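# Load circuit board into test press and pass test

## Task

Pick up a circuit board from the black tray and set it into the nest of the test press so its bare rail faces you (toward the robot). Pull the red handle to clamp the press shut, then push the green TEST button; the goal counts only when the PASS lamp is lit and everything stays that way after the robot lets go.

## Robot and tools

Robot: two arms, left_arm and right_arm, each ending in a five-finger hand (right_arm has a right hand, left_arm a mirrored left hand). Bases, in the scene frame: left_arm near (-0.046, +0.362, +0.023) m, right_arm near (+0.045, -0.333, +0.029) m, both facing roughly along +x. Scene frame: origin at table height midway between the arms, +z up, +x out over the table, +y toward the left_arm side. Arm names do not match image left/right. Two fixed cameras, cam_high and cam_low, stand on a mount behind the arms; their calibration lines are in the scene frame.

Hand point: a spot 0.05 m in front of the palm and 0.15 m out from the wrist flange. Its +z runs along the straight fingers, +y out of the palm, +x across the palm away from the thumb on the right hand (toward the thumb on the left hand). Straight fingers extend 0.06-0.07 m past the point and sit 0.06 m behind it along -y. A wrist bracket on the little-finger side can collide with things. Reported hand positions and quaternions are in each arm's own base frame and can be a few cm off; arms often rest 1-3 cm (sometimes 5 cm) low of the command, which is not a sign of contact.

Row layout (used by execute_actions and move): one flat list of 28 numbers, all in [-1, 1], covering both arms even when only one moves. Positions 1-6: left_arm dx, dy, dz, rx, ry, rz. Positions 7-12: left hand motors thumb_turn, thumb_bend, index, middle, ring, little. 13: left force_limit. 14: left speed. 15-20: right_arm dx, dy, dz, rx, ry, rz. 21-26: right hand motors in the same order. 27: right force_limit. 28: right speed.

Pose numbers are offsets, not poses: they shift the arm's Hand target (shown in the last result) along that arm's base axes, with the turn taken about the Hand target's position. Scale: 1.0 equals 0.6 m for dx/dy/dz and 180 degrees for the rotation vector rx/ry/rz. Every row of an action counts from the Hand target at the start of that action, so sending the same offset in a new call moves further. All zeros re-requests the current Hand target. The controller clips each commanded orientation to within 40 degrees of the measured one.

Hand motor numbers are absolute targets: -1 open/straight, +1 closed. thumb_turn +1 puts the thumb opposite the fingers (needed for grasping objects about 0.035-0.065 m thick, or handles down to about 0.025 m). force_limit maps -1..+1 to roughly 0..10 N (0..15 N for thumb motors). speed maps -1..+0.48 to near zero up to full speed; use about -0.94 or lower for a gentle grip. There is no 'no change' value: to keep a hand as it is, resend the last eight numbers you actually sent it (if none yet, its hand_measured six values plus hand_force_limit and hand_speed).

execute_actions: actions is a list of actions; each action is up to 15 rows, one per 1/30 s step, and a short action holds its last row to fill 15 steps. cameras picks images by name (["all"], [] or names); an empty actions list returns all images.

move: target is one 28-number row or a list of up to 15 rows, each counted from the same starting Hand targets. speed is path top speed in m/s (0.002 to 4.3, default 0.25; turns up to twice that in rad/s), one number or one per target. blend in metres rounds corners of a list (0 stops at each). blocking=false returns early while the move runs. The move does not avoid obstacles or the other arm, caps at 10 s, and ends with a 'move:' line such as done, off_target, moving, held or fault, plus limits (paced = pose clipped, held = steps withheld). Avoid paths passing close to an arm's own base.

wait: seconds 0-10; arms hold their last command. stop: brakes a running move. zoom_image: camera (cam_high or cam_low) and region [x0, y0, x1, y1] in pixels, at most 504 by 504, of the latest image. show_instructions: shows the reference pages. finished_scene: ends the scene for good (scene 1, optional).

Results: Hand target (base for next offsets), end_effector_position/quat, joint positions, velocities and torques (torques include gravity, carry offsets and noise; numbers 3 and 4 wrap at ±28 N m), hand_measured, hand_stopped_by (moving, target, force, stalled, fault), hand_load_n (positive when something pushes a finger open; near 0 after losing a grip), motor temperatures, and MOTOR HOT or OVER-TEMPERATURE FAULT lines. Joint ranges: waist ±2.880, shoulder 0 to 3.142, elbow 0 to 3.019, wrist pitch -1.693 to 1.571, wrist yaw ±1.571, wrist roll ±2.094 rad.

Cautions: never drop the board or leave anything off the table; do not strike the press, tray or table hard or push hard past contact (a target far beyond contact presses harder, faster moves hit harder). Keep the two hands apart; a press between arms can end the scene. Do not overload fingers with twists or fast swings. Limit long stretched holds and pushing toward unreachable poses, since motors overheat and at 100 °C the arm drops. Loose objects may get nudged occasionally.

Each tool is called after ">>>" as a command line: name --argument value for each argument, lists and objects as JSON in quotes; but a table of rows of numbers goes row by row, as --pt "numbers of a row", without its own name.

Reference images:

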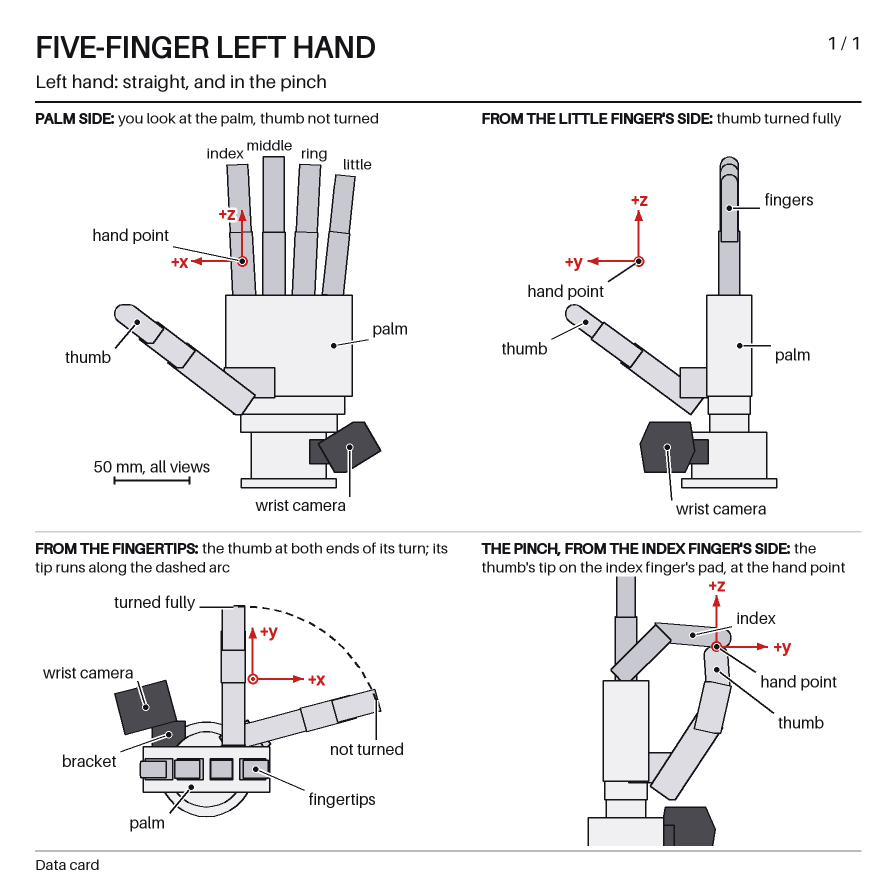

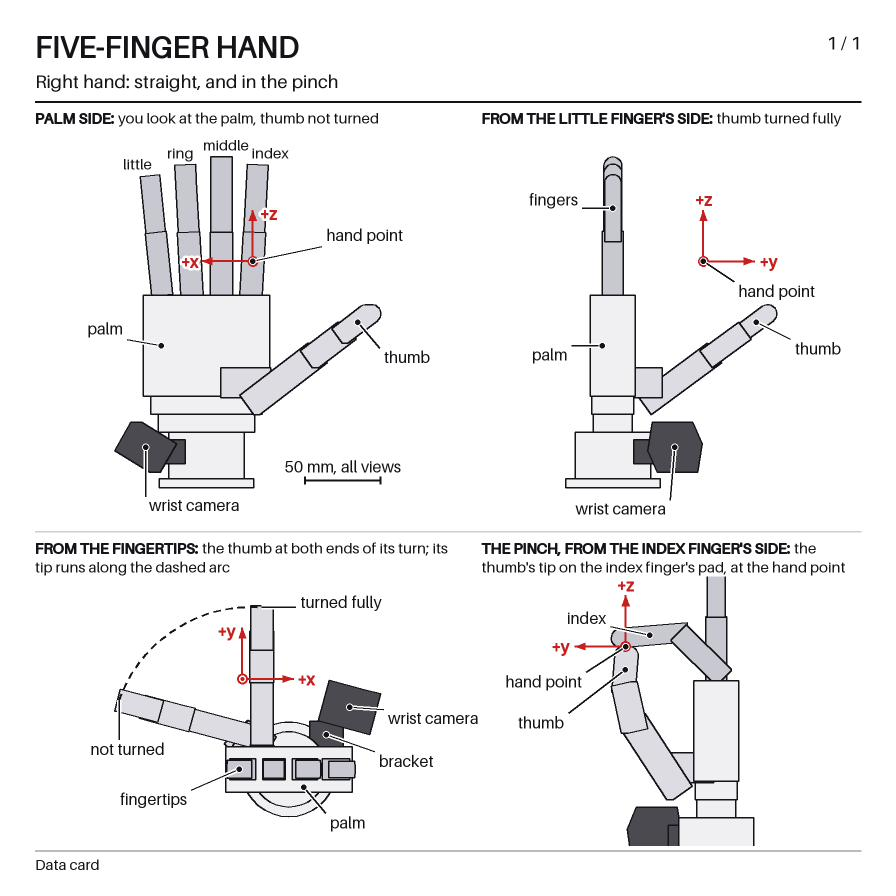

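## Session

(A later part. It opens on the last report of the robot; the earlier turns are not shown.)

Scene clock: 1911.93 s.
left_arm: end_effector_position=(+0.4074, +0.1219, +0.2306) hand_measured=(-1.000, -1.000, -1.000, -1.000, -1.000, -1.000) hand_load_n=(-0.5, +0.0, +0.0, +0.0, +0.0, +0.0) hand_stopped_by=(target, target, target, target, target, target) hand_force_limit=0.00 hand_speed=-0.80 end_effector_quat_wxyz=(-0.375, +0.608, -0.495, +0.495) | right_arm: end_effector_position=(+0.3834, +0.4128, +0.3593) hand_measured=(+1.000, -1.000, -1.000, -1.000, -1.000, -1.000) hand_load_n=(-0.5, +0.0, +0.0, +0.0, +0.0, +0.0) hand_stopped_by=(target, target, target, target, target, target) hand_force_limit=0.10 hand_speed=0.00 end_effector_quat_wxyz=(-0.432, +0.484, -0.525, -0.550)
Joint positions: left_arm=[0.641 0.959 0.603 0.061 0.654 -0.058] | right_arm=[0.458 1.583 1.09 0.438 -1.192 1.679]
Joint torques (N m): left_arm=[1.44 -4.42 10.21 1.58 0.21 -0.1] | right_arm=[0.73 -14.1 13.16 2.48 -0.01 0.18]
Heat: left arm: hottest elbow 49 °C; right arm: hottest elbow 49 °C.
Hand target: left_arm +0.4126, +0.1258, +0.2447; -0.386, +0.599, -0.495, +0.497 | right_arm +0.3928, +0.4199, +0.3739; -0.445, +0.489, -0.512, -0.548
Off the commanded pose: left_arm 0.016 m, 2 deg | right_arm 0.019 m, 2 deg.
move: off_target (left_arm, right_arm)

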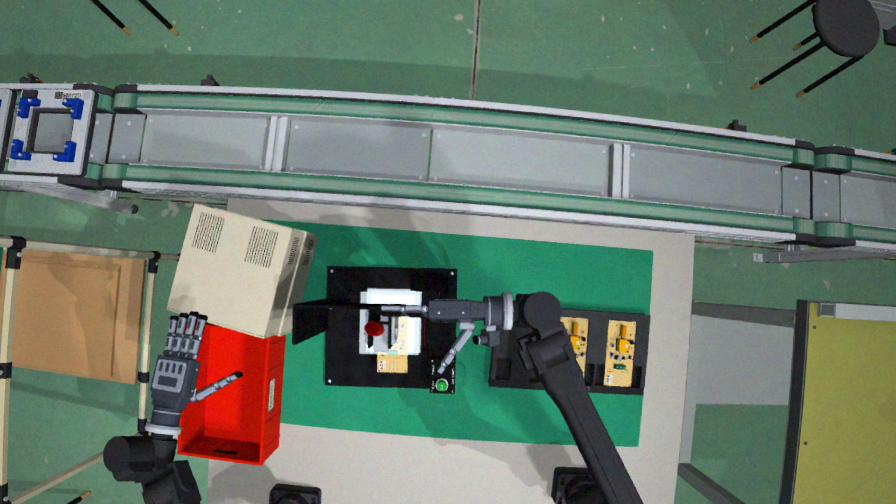

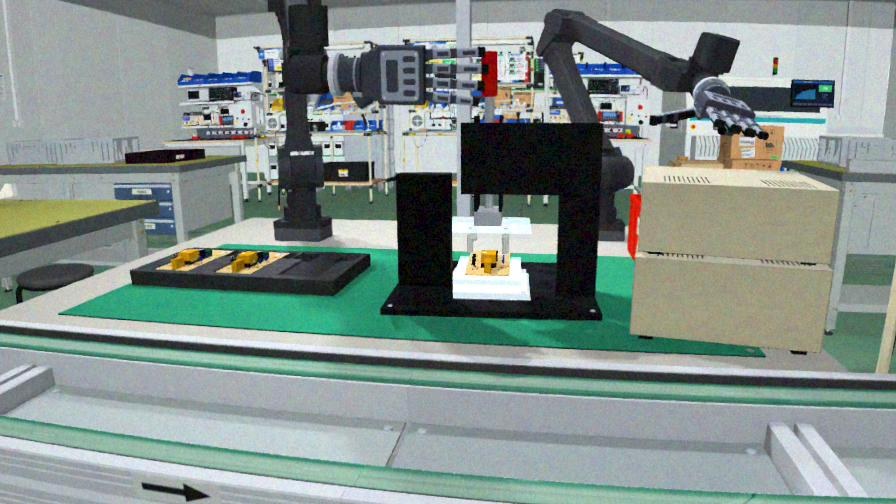

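>>> move --pt "0 0 0 0 0 0 -1 -1 -1 -1 -1 -1 0 -0.8 -0.005 0.12 -0.012 0 0 0 1 -1 -1 -1 -1 -1 0.1 0" --speed '[0.1]' --cameras '["cam_low","cam_high"]'

>>> zoom_image --camera "cam_low" --region '[400, 20, 540, 160]'

>>> zoom_image --camera "cam_high" --region '[340, 280, 480, 400]'

Scene clock: 1927.80 s.
left_arm: end_effector_position=(+0.4074, +0.1219, +0.2306) hand_measured=(-1.000, -1.000, -1.000, -1.000, -1.000, -1.000) hand_load_n=(-0.5, +0.0, +0.0, +0.0, -0.5, +0.0) hand_stopped_by=(target, target, target, target, target, target) hand_force_limit=0.00 hand_speed=-0.80 end_effector_quat_wxyz=(-0.375, +0.608, -0.495, +0.495) | right_arm: end_effector_position=(+0.3816, +0.4833, +0.3519) hand_measured=(+1.000, -1.000, -1.000, -1.000, -1.000, -1.000) hand_load_n=(+0.0, +0.0, +0.0, +0.0, +0.0, +0.0) hand_stopped_by=(target, target, target, target, target, target) hand_force_limit=0.10 hand_speed=0.00 end_effector_quat_wxyz=(-0.432, +0.486, -0.526, -0.548)
Joint positions: left_arm=[0.641 0.959 0.603 0.061 0.654 -0.058] | right_arm=[0.577 1.67 1.18 0.438 -1.072 1.682]
Joint torques (N m): left_arm=[1.26 -4.19 10.21 1.58 0.18 -0.11] | right_arm=[0.85 -15.56 13.29 2.56 0 0.18]
Heat: left arm: hottest elbow 49 °C; right arm: hottest elbow 49 °C.
Hand target: left_arm +0.4126, +0.1258, +0.2447; -0.386, +0.599, -0.495, +0.497 | right_arm +0.3899, +0.4920, +0.3667; -0.445, +0.489, -0.512, -0.548
Off the commanded pose: left_arm 0.016 m, 2 deg | right_arm 0.019 m, 2 deg.
move: off_target (left_arm, right_arm)

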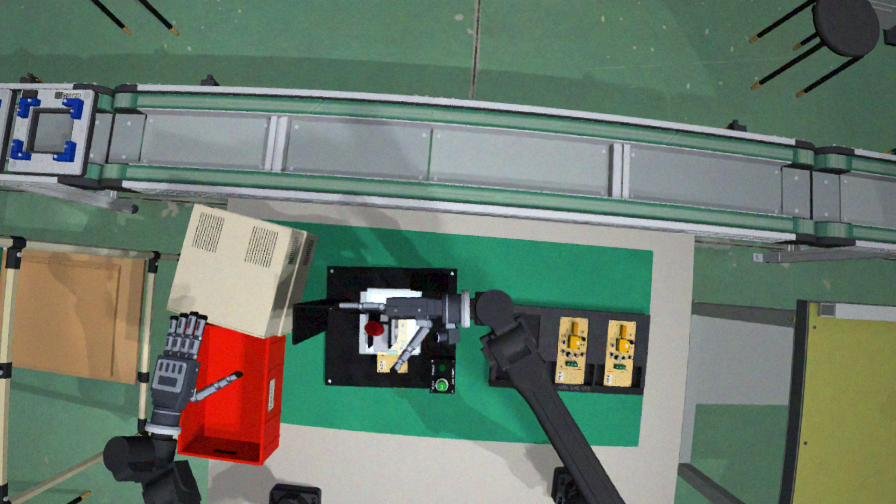

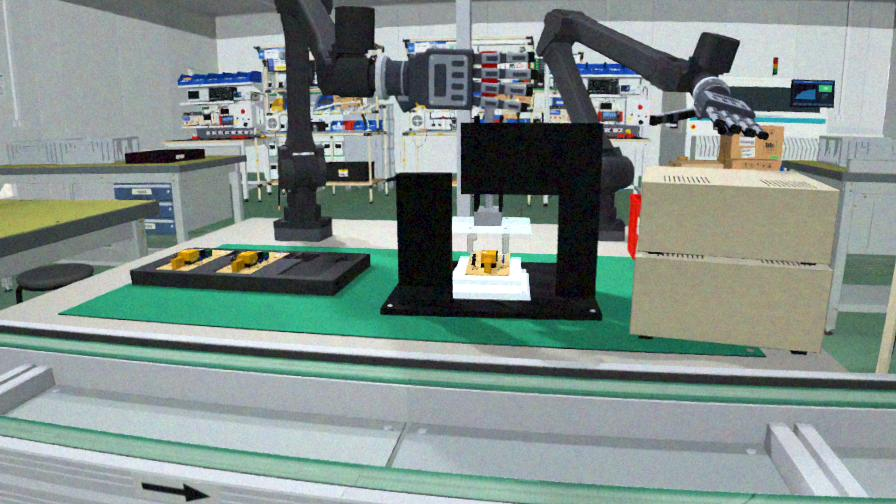

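Scaled by 3.600.

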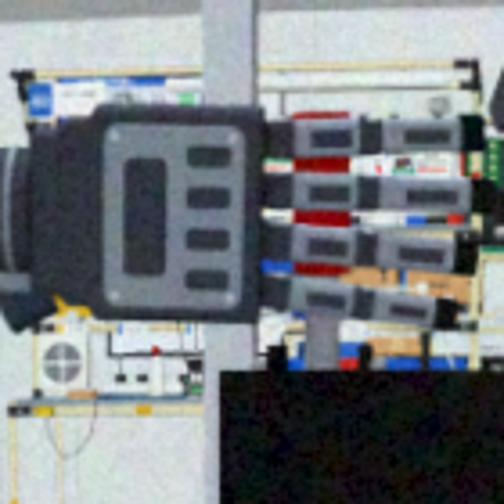

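Scaled by 3.600.

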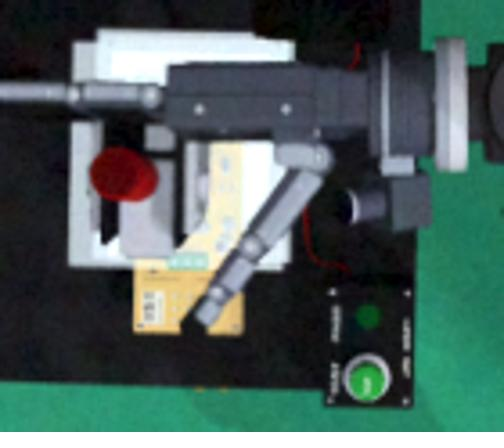

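>>> move --pt "0 0 0 0 0 0 -1 -1 -1 -1 -1 -1 0 -0.8 0.0 0.047 0.004 0 0 0 1 -1 -1 -1 -1 -1 0.1 0" --pt "0 0 0 0 0 0 -1 -1 -1 -1 -1 -1 0 -0.8 -0.075 0.043 -0.004 0.0065 -0.083 0 1 -1 -1 -1 -1 -1 0.1 0" --speed '[0.1, 0.06]' --cameras '["cam_low","cam_high"]'

>>> zoom_image --camera "cam_low" --region '[400, 20, 560, 260]'

>>> zoom_image --camera "cam_high" --region '[320, 280, 460, 400]'

Scene clock: 1994.70 s.
left_arm: end_effector_position=(+0.4074, +0.1219, +0.2306) hand_measured=(-1.000, -1.000, -1.000, -1.000, -1.000, -1.000) hand_load_n=(-0.5, +0.0, +0.0, +0.0, +0.0, +0.0) hand_stopped_by=(target, target, target, target, target, target) hand_force_limit=0.00 hand_speed=-0.80 end_effector_quat_wxyz=(-0.375, +0.608, -0.495, +0.495) | right_arm: end_effector_position=(+0.3595, +0.5151, +0.3563) hand_measured=(+1.000, -1.000, -1.000, -1.000, -1.000, -1.000) hand_load_n=(+0.0, +0.0, +0.0, +0.0, +0.0, +0.0) hand_stopped_by=(target, target, target, target, target, target) hand_force_limit=0.10 hand_speed=0.00 end_effector_quat_wxyz=(+0.511, -0.542, +0.458, +0.485)
Joint positions: left_arm=[0.641 0.959 0.603 0.061 0.654 -0.058] | right_arm=[0.643 1.662 1.211 0.438 -0.986 1.45]
Joint torques (N m): left_arm=[1.44 -4.37 10.24 1.59 0.21 -0.12] | right_arm=[1.85 -19.43 9.2 1.69 -0.25 -0.02]
Heat: left arm: hottest elbow 49 °C; right arm: hottest elbow 50 °C.
Hand target: left_arm +0.4126, +0.1258, +0.2447; -0.386, +0.599, -0.495, +0.497 | right_arm +0.3449, +0.5177, +0.3643; +0.513, -0.552, +0.444, +0.485
Off the commanded pose: left_arm 0.016 m, 2 deg | right_arm 0.017 m, 2 deg.
move: off_target (left_arm, right_arm)

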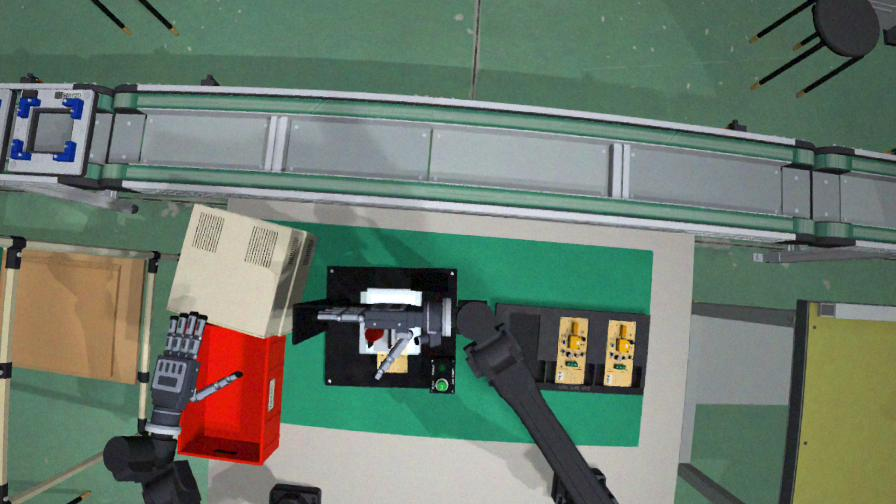

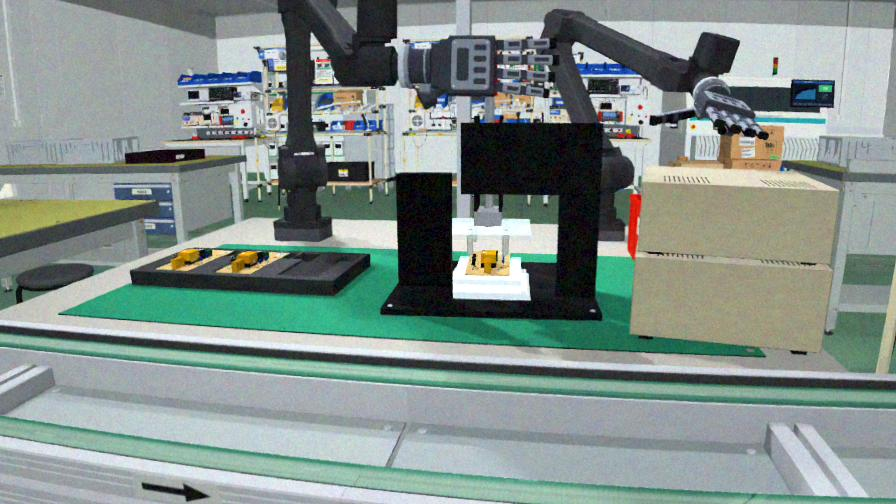

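Scaled by 2.100.

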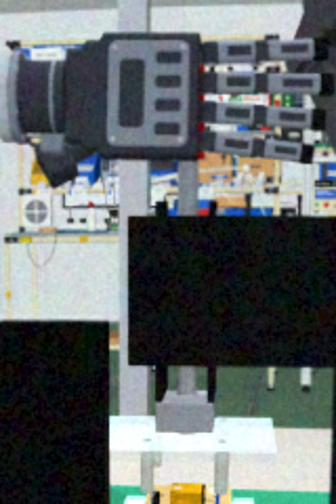

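Scaled by 3.600.

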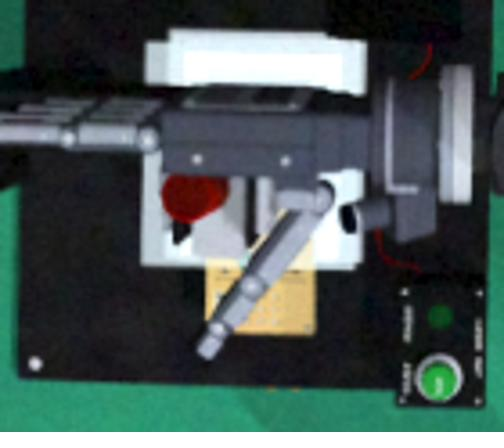

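>>> move --pt "0 0 0 0 0 0 -1 -1 -1 -1 -1 -1 0 -0.8 -0.095 -0.005 -0.0405 0.0065 -0.083 0 1 -1 -1 -1 -1 -1 0.1 0" --speed '[0.06]' --cameras '["cam_low","cam_high"]'

>>> zoom_image --camera "cam_low" --region '[400, 20, 560, 260]'

>>> zoom_image --camera "cam_high" --region '[320, 280, 460, 400]'

Scene clock: 2014.40 s.
left_arm: end_effector_position=(+0.4074, +0.1219, +0.2306) hand_measured=(-1.000, -1.000, -1.000, -1.000, -1.000, -1.000) hand_load_n=(-0.5, +0.0, +0.0, +0.0, +0.0, +0.0) hand_stopped_by=(target, target, target, target, target, target) hand_force_limit=0.00 hand_speed=-0.80 end_effector_quat_wxyz=(-0.375, +0.608, -0.495, +0.495) | right_arm: end_effector_position=(+0.3082, +0.5115, +0.3394) hand_measured=(+1.000, -1.000, -1.000, -1.000, -1.000, -1.000) hand_load_n=(+0.0, +0.0, +0.0, +0.0, +0.0, +0.0) hand_stopped_by=(target, target, target, target, target, target) hand_force_limit=0.10 hand_speed=0.00 end_effector_quat_wxyz=(+0.575, -0.597, +0.385, +0.406)
Joint positions: left_arm=[0.641 0.959 0.603 0.061 0.654 -0.058] | right_arm=[0.696 1.559 1.087 0.458 -0.916 1.175]
Joint torques (N m): left_arm=[1.49 -4.13 10.24 1.57 0.23 -0.1] | right_arm=[2.78 -16.91 8.23 2.55 -0.55 0.05]
Heat: left arm: hottest elbow 49 °C; right arm: hottest elbow 50 °C.
Hand target: left_arm +0.4126, +0.1258, +0.2447; -0.386, +0.599, -0.495, +0.497 | right_arm +0.2878, +0.5147, +0.3400; +0.572, -0.605, +0.369, +0.414
Off the commanded pose: left_arm 0.016 m, 2 deg | right_arm 0.021 m, 2 deg.
move: off_target (left_arm, right_arm)

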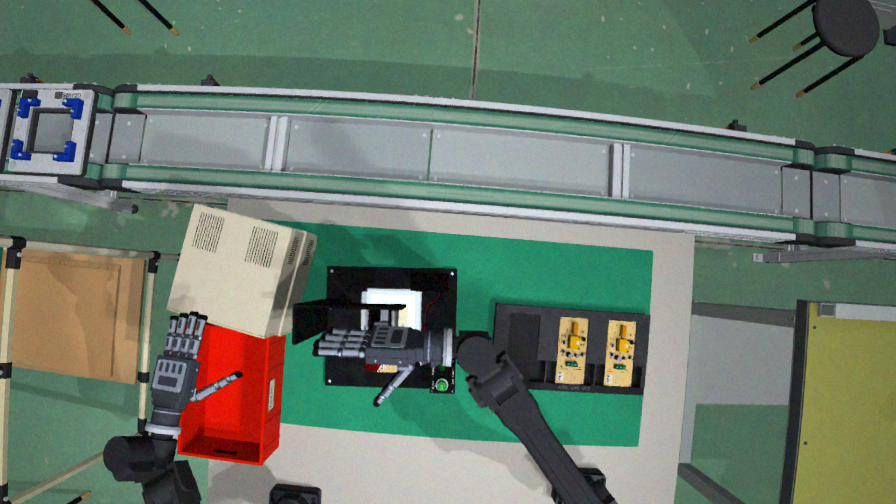

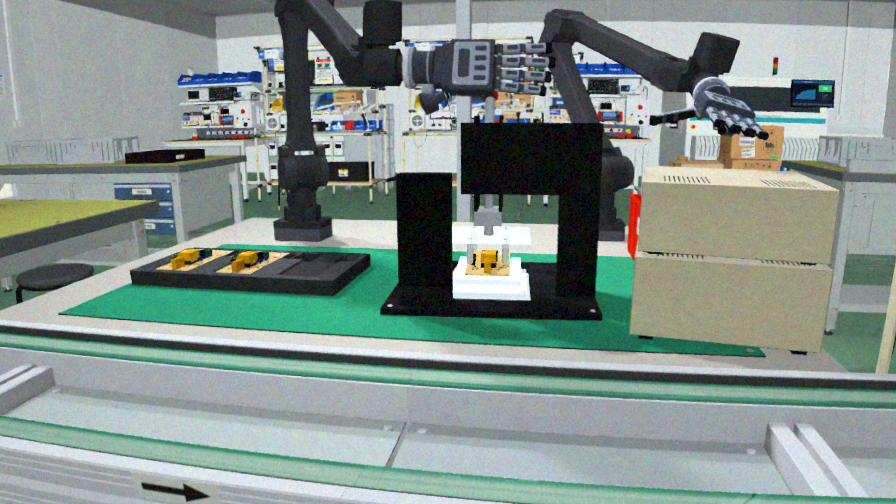

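Scaled by 2.100.

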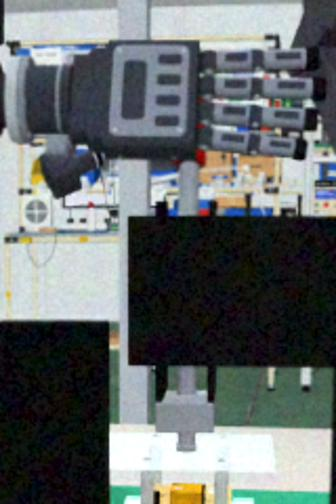

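Scaled by 3.600.

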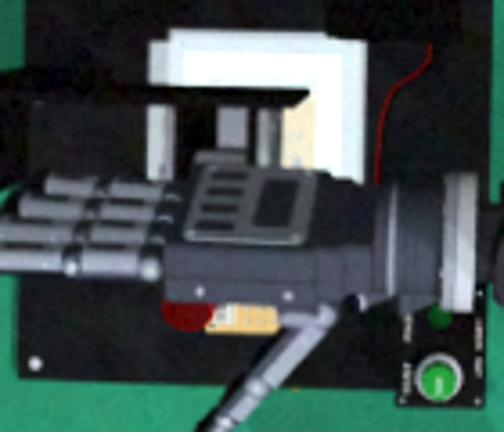

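>>> zoom_image --camera "cam_low" --region '[445, 200, 545, 300]'

Scaled by 5.040.

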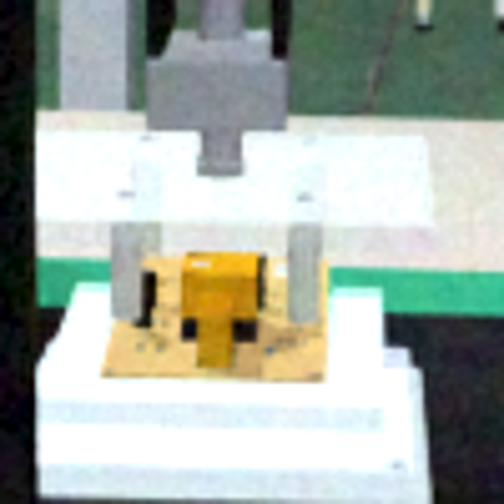

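>>> move --pt "0 0 0 0 0 0 -1 -1 -1 -1 -1 -1 0 -0.8 -0.0347 -0.004 -0.0583 0.0065 -0.083 0 1 -1 -1 -1 -1 -1 0.1 0" --pt "0 0 0 0 0 0 -1 -1 -1 -1 -1 -1 0 -0.8 -0.0587 -0.006 -0.11 0.013 -0.166 0 1 -1 -1 -1 -1 -1 0.1 0" --speed '[0.06,0.06]' --blend '[0.01,0]' --cameras '["cam_low","cam_high"]'

>>> zoom_image --camera "cam_low" --region '[445, 200, 545, 300]'

>>> zoom_image --camera "cam_high" --region '[320, 280, 460, 400]'

Scene clock: 2068.90 s.
left_arm: end_effector_position=(+0.4074, +0.1219, +0.2306) hand_measured=(-1.000, -1.000, -1.000, -1.000, -1.000, -1.000) hand_load_n=(+0.0, +0.0, +0.0, +0.0, -0.5, +0.0) hand_stopped_by=(target, target, target, target, target, target) hand_force_limit=0.00 hand_speed=-0.80 end_effector_quat_wxyz=(-0.375, +0.608, -0.495, +0.495) | right_arm: end_effector_position=(+0.2865, +0.5053, +0.3046) hand_measured=(+1.000, -1.000, -1.000, -1.000, -1.000, -1.000) hand_load_n=(-0.5, +0.0, +0.0, +0.0, +0.0, +0.0) hand_stopped_by=(target, target, target, target, target, target) hand_force_limit=0.10 hand_speed=0.00 end_effector_quat_wxyz=(+0.683, -0.660, +0.214, +0.228)
Joint positions: left_arm=[0.641 0.959 0.603 0.061 0.654 -0.058] | right_arm=[0.729 1.496 0.976 0.577 -0.849 0.678]
Joint torques (N m): left_arm=[1.44 -4.42 10.18 1.57 0.21 -0.11] | right_arm=[4.48 -13.33 5.87 1.81 -1.12 -0.16]
Heat: left arm: hottest elbow 49 °C; right arm: hottest elbow 47 °C.
Hand target: left_arm +0.4126, +0.1258, +0.2447; -0.386, +0.599, -0.495, +0.497 | right_arm +0.2525, +0.5112, +0.2741; +0.660, -0.679, +0.200, +0.252
Off the commanded pose: left_arm 0.016 m, 2 deg | right_arm 0.046 m, 5 deg.
move: off_target (left_arm, right_arm)

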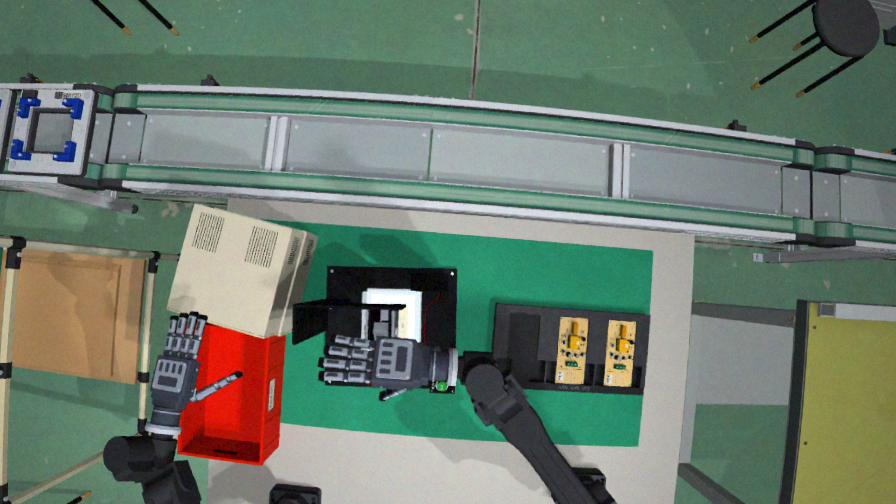

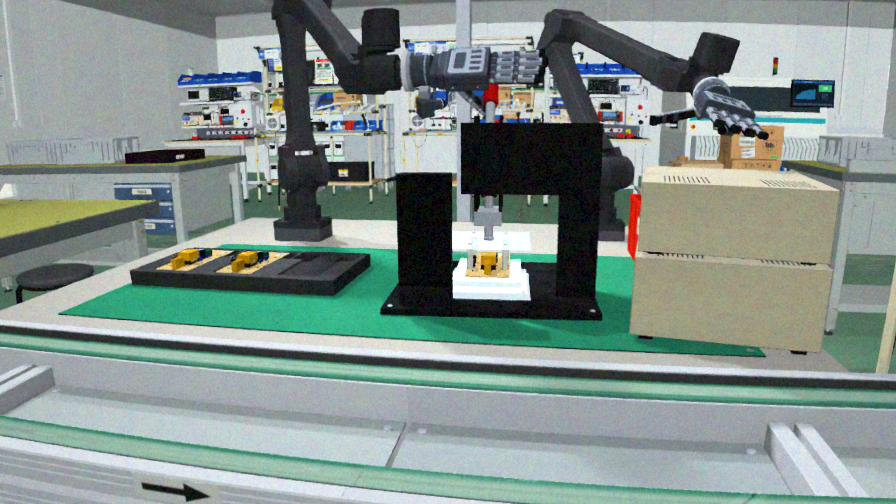

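Scaled by 5.040.

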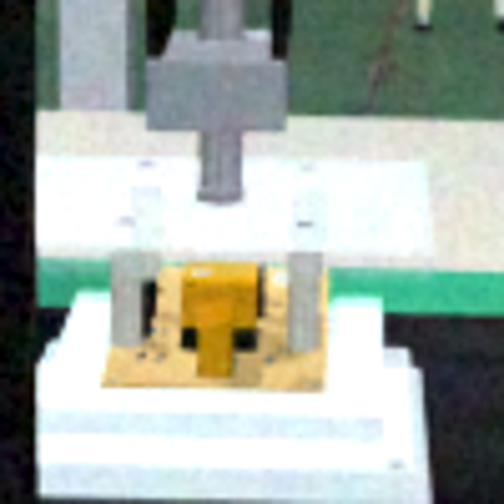

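Scaled by 3.600.

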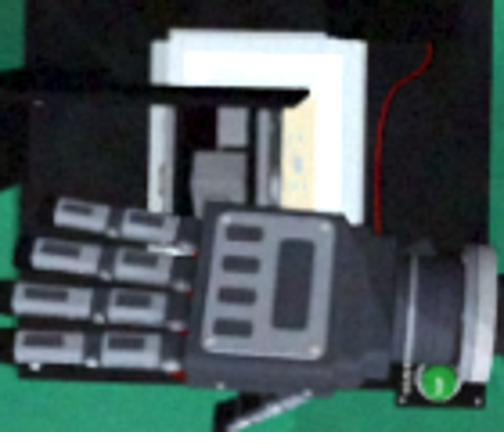

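>>> move --pt "0 0 0 0 0 0 -1 -1 -1 -1 -1 -1 0 -0.8 0.0 -0.002 -0.07 0.0044 -0.0554 0 1 -1 -1 -1 -1 -1 0.1 0" --speed '[0.05]' --cameras '["cam_low","cam_high"]'

>>> zoom_image --camera "cam_low" --region '[440, 40, 560, 300]'

>>> zoom_image --camera "cam_high" --region '[320, 280, 460, 400]'

Scene clock: 2089.70 s.
left_arm: end_effector_position=(+0.4074, +0.1219, +0.2306) hand_measured=(-1.000, -1.000, -1.000, -1.000, -1.000, -1.000) hand_load_n=(+0.0, +0.0, +0.0, +0.0, +0.0, +0.0) hand_stopped_by=(target, target, target, target, target, target) hand_force_limit=0.00 hand_speed=-0.80 end_effector_quat_wxyz=(-0.375, +0.608, -0.495, +0.495) | right_arm: end_effector_position=(+0.2838, +0.4962, +0.2890) hand_measured=(+1.000, -1.000, -1.000, -1.000, -1.000, -1.000) hand_load_n=(+0.0, +0.0, +0.0, +0.0, +0.0, +0.0) hand_stopped_by=(target, target, target, target, target, target) hand_force_limit=0.10 hand_speed=0.00 end_effector_quat_wxyz=(+0.717, -0.665, +0.137, +0.155)
Joint positions: left_arm=[0.641 0.959 0.603 0.061 0.654 -0.058] | right_arm=[0.726 1.484 0.915 0.686 -0.851 0.505]
Joint torques (N m): left_arm=[1.26 -4.37 10.21 1.61 0.22 -0.1] | right_arm=[5.25 -9.05 5.56 1.05 -0.78 -0.21]
Heat: left arm: hottest elbow 49 °C; right arm: hottest elbow 45 °C.
Hand target: left_arm +0.4126, +0.1258, +0.2447; -0.386, +0.599, -0.495, +0.497 | right_arm +0.2526, +0.5099, +0.2320; +0.679, -0.694, +0.141, +0.193
Off the commanded pose: left_arm 0.016 m, 2 deg | right_arm 0.066 m, 7 deg.
move: off_target (left_arm, right_arm)

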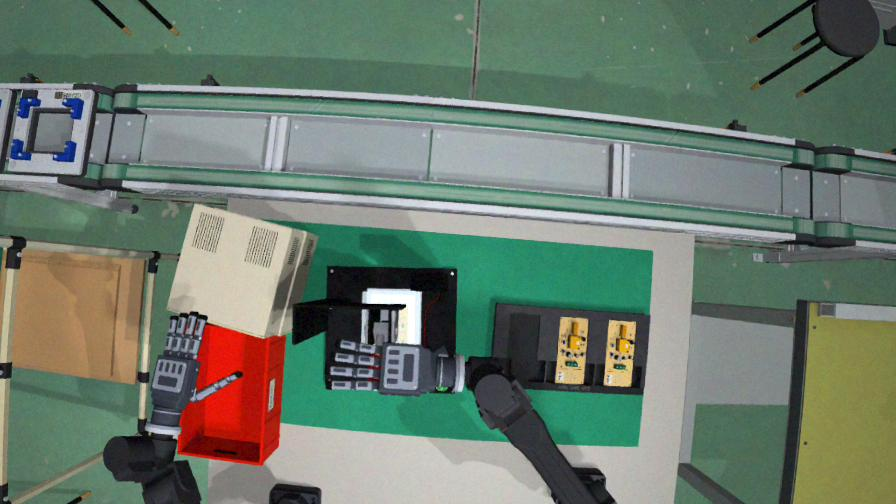

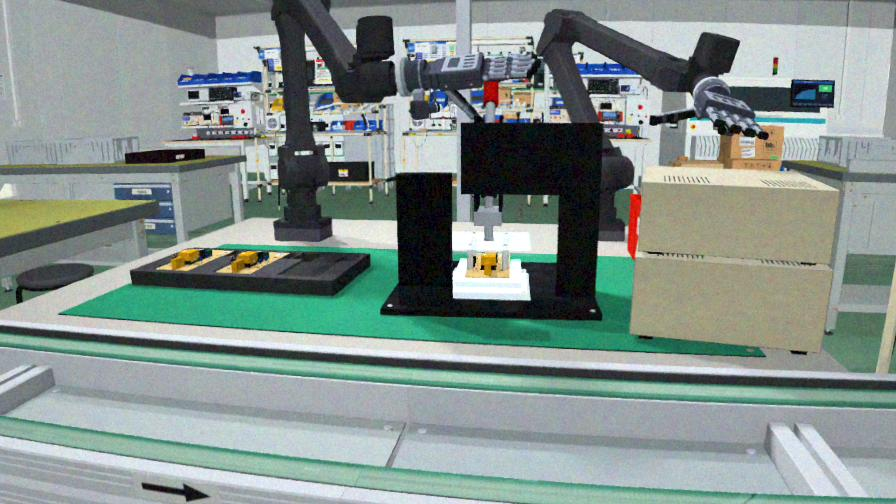

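Scaled by 1.938.

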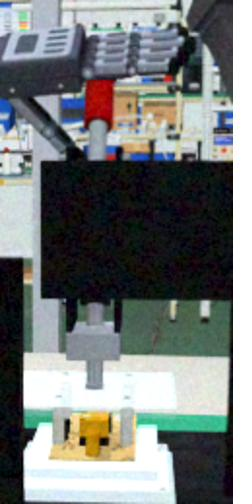

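Scaled by 3.600.

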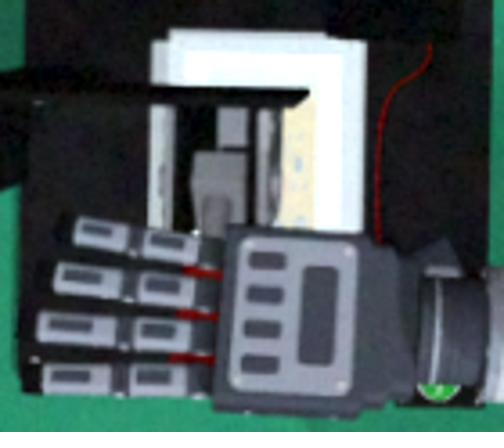

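>>> zoom_image --camera "cam_low" --region '[445, 200, 545, 300]'

>>> zoom_image --camera "cam_low" --region '[400, 30, 560, 130]'

Scaled by 5.040.

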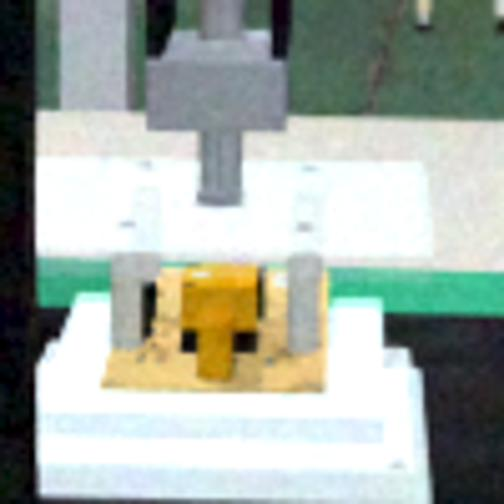

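Scaled by 3.150.

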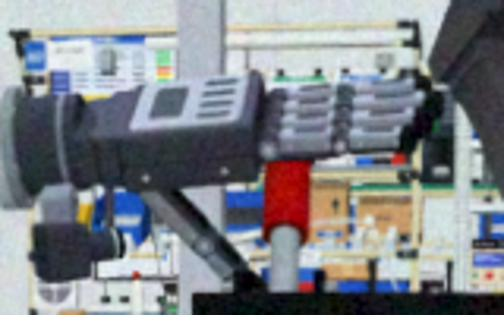

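>>> move --pt "0 0 0 0 0 0 -1 -1 -1 -1 -1 -1 0 -0.8 -0.04 0.025 -0.06 0 0 0 1 -1 -1 -1 -1 -1 0.1 0" --speed '[0.06]' --cameras '["cam_low","cam_high"]'

>>> zoom_image --camera "cam_low" --region '[440, 40, 560, 300]'

>>> zoom_image --camera "cam_high" --region '[320, 280, 460, 400]'

Scene clock: 2135.90 s.
left_arm: end_effector_position=(+0.4074, +0.1219, +0.2306) hand_measured=(-1.000, -1.000, -1.000, -1.000, -1.000, -1.000) hand_load_n=(-0.5, +0.0, +0.0, +0.0, +0.0, +0.0) hand_stopped_by=(target, target, target, target, target, target) hand_force_limit=0.00 hand_speed=-0.80 end_effector_quat_wxyz=(-0.375, +0.608, -0.495, +0.495) | right_arm: end_effector_position=(+0.2808, +0.4990, +0.2828) hand_measured=(+1.000, -1.000, -1.000, -1.000, -1.000, -1.000) hand_load_n=(+0.0, +0.0, +0.0, +0.0, +0.0, +0.0) hand_stopped_by=(target, target, target, target, target, target) hand_force_limit=0.10 hand_speed=0.00 end_effector_quat_wxyz=(+0.738, -0.649, +0.135, +0.129)
Joint positions: left_arm=[0.641 0.959 0.603 0.061 0.654 -0.058] | right_arm=[0.745 1.489 0.867 0.795 -0.786 0.5]
Joint torques (N m): left_arm=[1.2 -4.37 10.21 1.57 0.23 -0.11] | right_arm=[8.41 -5.95 4 0.62 -1.26 -0.2]
Heat: left arm: hottest elbow 50 °C; right arm: hottest elbow 43 °C.
Hand target: left_arm +0.4126, +0.1258, +0.2447; -0.386, +0.599, -0.495, +0.497 | right_arm +0.2287, +0.5249, +0.1959; +0.679, -0.694, +0.141, +0.193
Off the commanded pose: left_arm 0.016 m, 2 deg | right_arm 0.105 m, 11 deg.
move: off_target (left_arm, right_arm)

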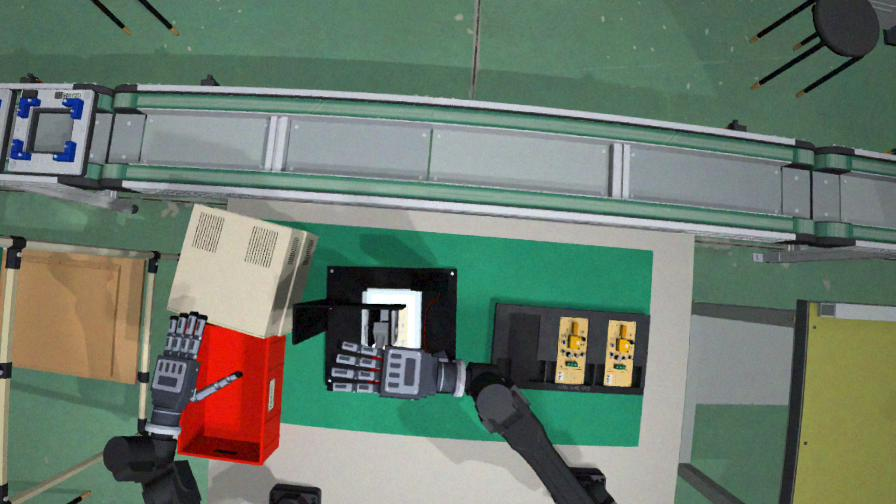

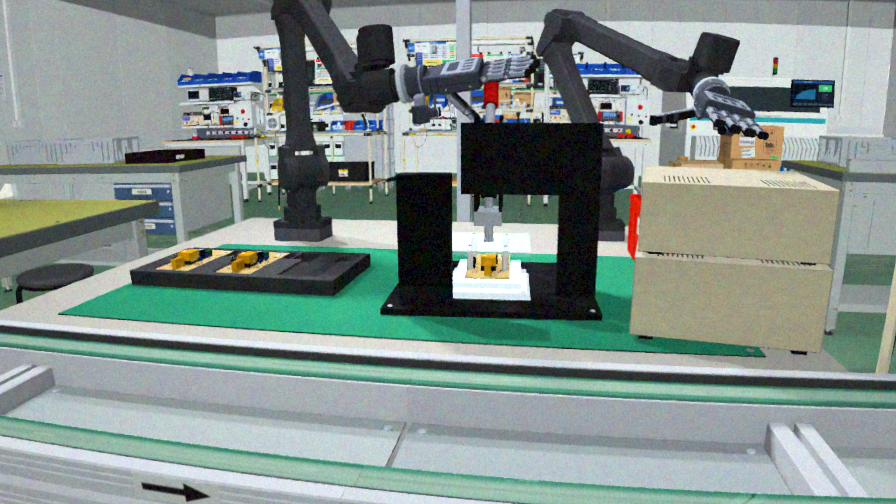

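Scaled by 1.938.

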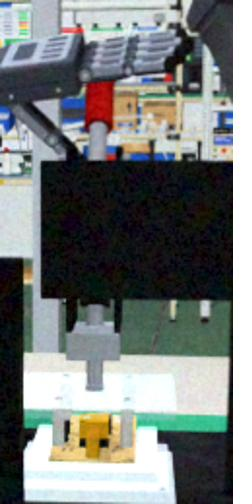

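Scaled by 3.600.

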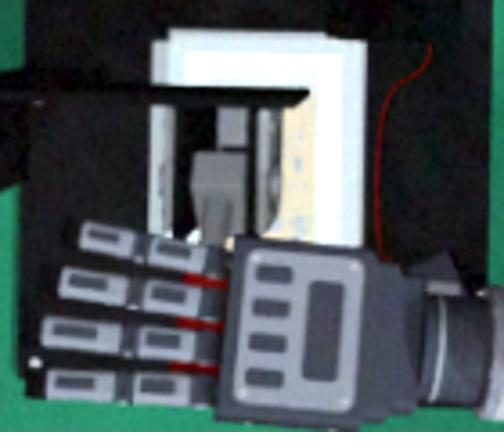

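>>> move --pt "0 0 0 0 0 0 -1 -1 -1 -1 -1 -1 0 -0.8 -0.03 0.0 -0.06 0 0 0 1 -1 -1 -1 -1 -1 0.1 0" --speed '[0.08]' --cameras '["cam_low","cam_high"]'

>>> zoom_image --camera "cam_low" --region '[400, 30, 560, 130]'

>>> zoom_image --camera "cam_low" --region '[445, 200, 545, 300]'

Scene clock: 2179.00 s.
left_arm: end_effector_position=(+0.4074, +0.1219, +0.2306) hand_measured=(-1.000, -1.000, -1.000, -1.000, -1.000, -1.000) hand_load_n=(+0.0, +0.0, +0.0, +0.0, +0.0, -0.5) hand_stopped_by=(target, target, target, target, target, target) hand_force_limit=0.00 hand_speed=-0.80 end_effector_quat_wxyz=(-0.375, +0.608, -0.495, +0.495) | right_arm: end_effector_position=(+0.2807, +0.5003, +0.2767) hand_measured=(+1.000, -1.000, -1.000, -1.000, -1.000, -1.000) hand_load_n=(+0.0, +0.0, +0.0, +0.0, +0.0, +0.0) hand_stopped_by=(target, target, target, target, target, target) hand_force_limit=0.10 hand_speed=0.00 end_effector_quat_wxyz=(+0.758, -0.631, +0.128, +0.107)
Joint positions: left_arm=[0.641 0.959 0.603 0.061 0.654 -0.058] | right_arm=[0.755 1.51 0.83 0.914 -0.741 0.5]
Joint torques (N m): left_arm=[1.26 -4.31 10.18 1.57 0.21 -0.1] | right_arm=[9.52 -4.72 1.16 0.05 -2.19 -0.2]
Motor temperatures (°C): left_arm=[31 29 50 31 28 29] | right_arm=[32 32 42 27 34 29]
Heat: left arm: hottest elbow 50 °C; right arm: hottest elbow 42 °C.
Hand target: left_arm +0.4126, +0.1258, +0.2447; -0.386, +0.599, -0.495, +0.497 | right_arm +0.2105, +0.5249, +0.1601; +0.679, -0.694, +0.140, +0.193
Off the commanded pose: left_arm 0.016 m, 2 deg | right_arm 0.138 m, 15 deg.
move: off_target (left_arm, right_arm)

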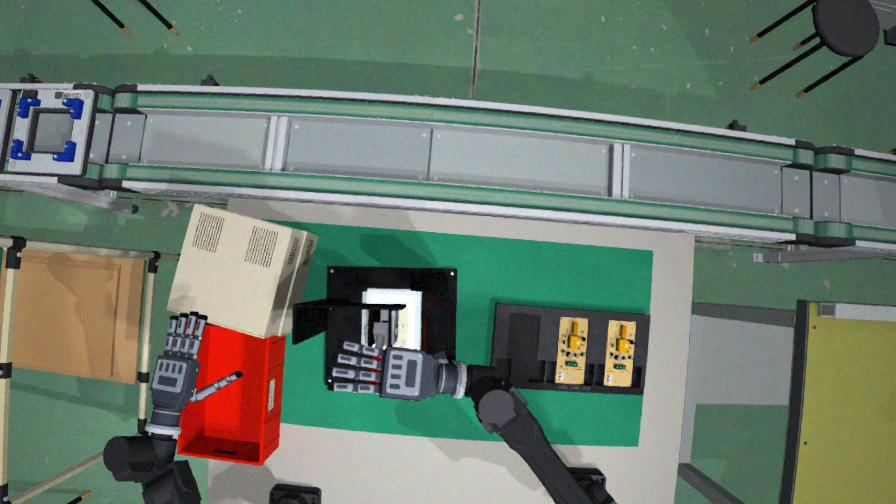

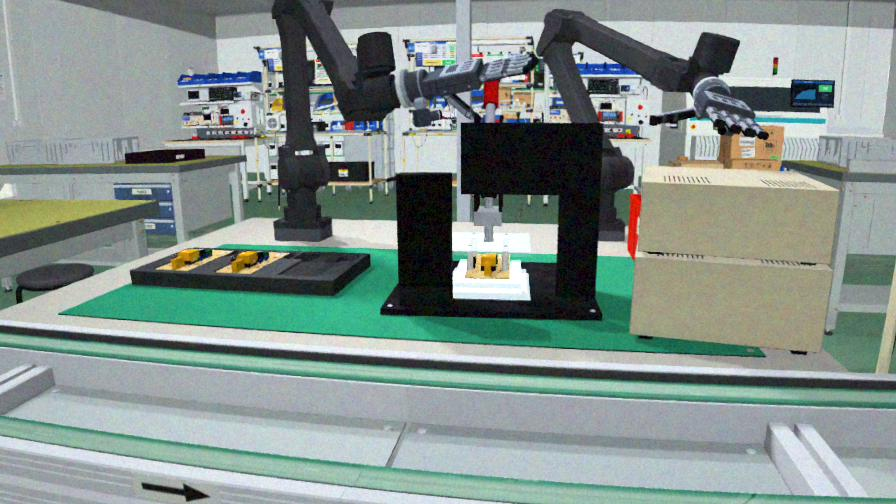

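Scaled by 3.150.

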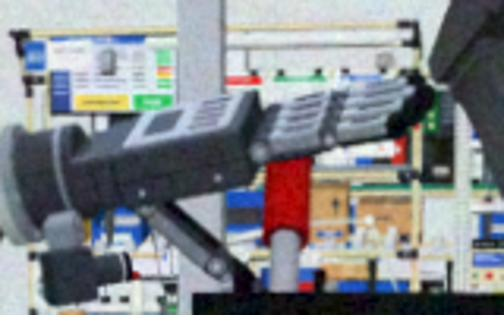

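Scaled by 5.040.

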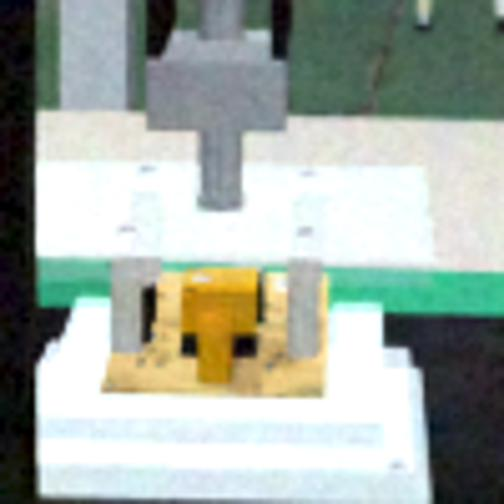

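>>> move --pt "0 0 0 0 0 0 -1 -1 -1 -1 -1 -1 0 -0.8 0.1075 -0.0165 0.25 0 0 0 1 -1 -1 -1 -1 -1 0.1 0" --pt "0 0 0 0 0 0 -1 -1 -1 -1 -1 -1 0 -0.8 0.0825 0.05 0.258 0 0 0 1 -1 -1 -1 -1 -1 0.1 0" --speed '[0.12,0.1]' --cameras '["cam_low","cam_high"]'

>>> zoom_image --camera "cam_low" --region '[400, 30, 560, 290]'

>>> zoom_image --camera "cam_high" --region '[320, 280, 460, 400]'

Scene clock: 2234.83 s.
left_arm: end_effector_position=(+0.4074, +0.1219, +0.2306) hand_measured=(-1.000, -1.000, -1.000, -1.000, -1.000, -1.000) hand_load_n=(-0.5, +0.0, +0.0, +0.0, +0.0, +0.0) hand_stopped_by=(target, target, target, target, target, target) hand_force_limit=0.00 hand_speed=-0.80 end_effector_quat_wxyz=(-0.375, +0.608, -0.495, +0.495) | right_arm: end_effector_position=(+0.2991, +0.4973, +0.3040) hand_measured=(+1.000, -1.000, -1.000, -1.000, -1.000, -1.000) hand_load_n=(+0.0, +0.0, -0.5, +0.0, +0.0, +0.0) hand_stopped_by=(target, target, target, target, target, target) hand_force_limit=0.10 hand_speed=0.00 end_effector_quat_wxyz=(+0.685, -0.685, +0.185, +0.163)
Joint positions: left_arm=[0.641 0.959 0.603 0.061 0.654 -0.058] | right_arm=[0.714 1.454 0.993 0.45 -0.826 0.49]
Joint torques (N m): left_arm=[1.14 -4.48 10.19 1.54 0.22 -0.11] | right_arm=[11.16 -9.99 15.51 1.2 0.35 -0.06]
Motor temperatures (°C): left_arm=[31 29 50 31 28 29] | right_arm=[33 31 41 27 39 29]
Heat: left arm: hottest elbow 50 °C; right arm: hottest elbow 41 °C.
Hand target: left_arm +0.4126, +0.1258, +0.2447; -0.386, +0.599, -0.495, +0.497 | right_arm +0.2602, +0.5549, +0.3150; +0.679, -0.694, +0.140, +0.193
Off the commanded pose: left_arm 0.016 m, 2 deg | right_arm 0.070 m, 6 deg.
move: off_target (left_arm, right_arm)

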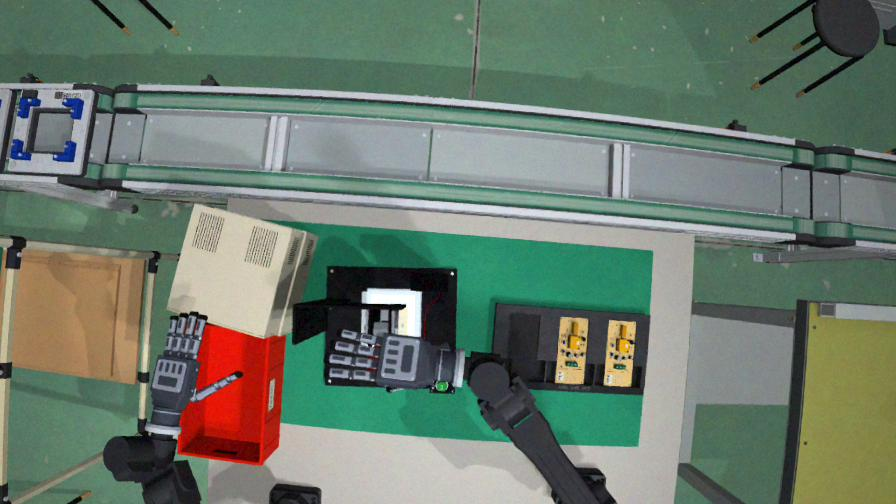

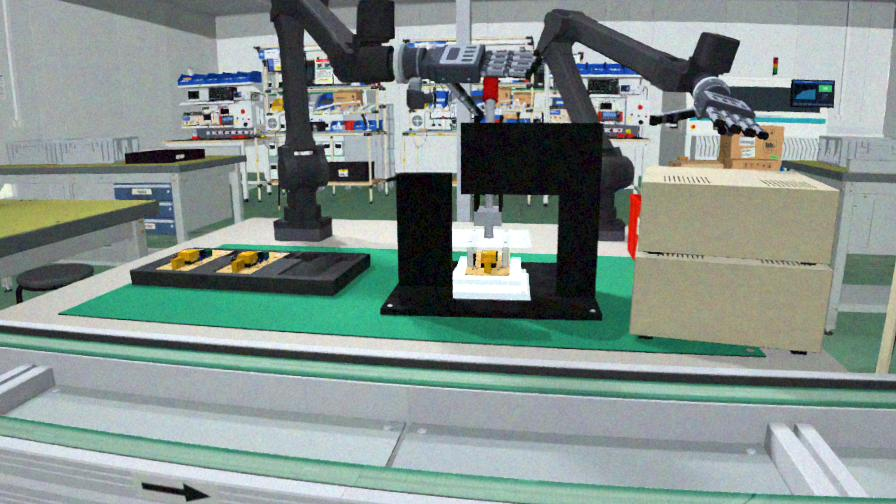

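Scaled by 1.938.

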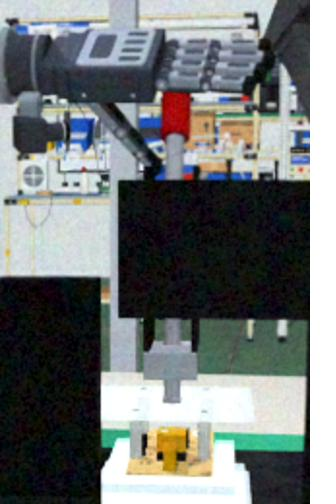

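Scaled by 3.600.

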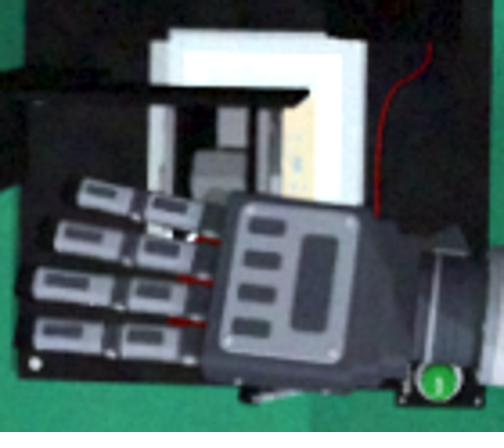

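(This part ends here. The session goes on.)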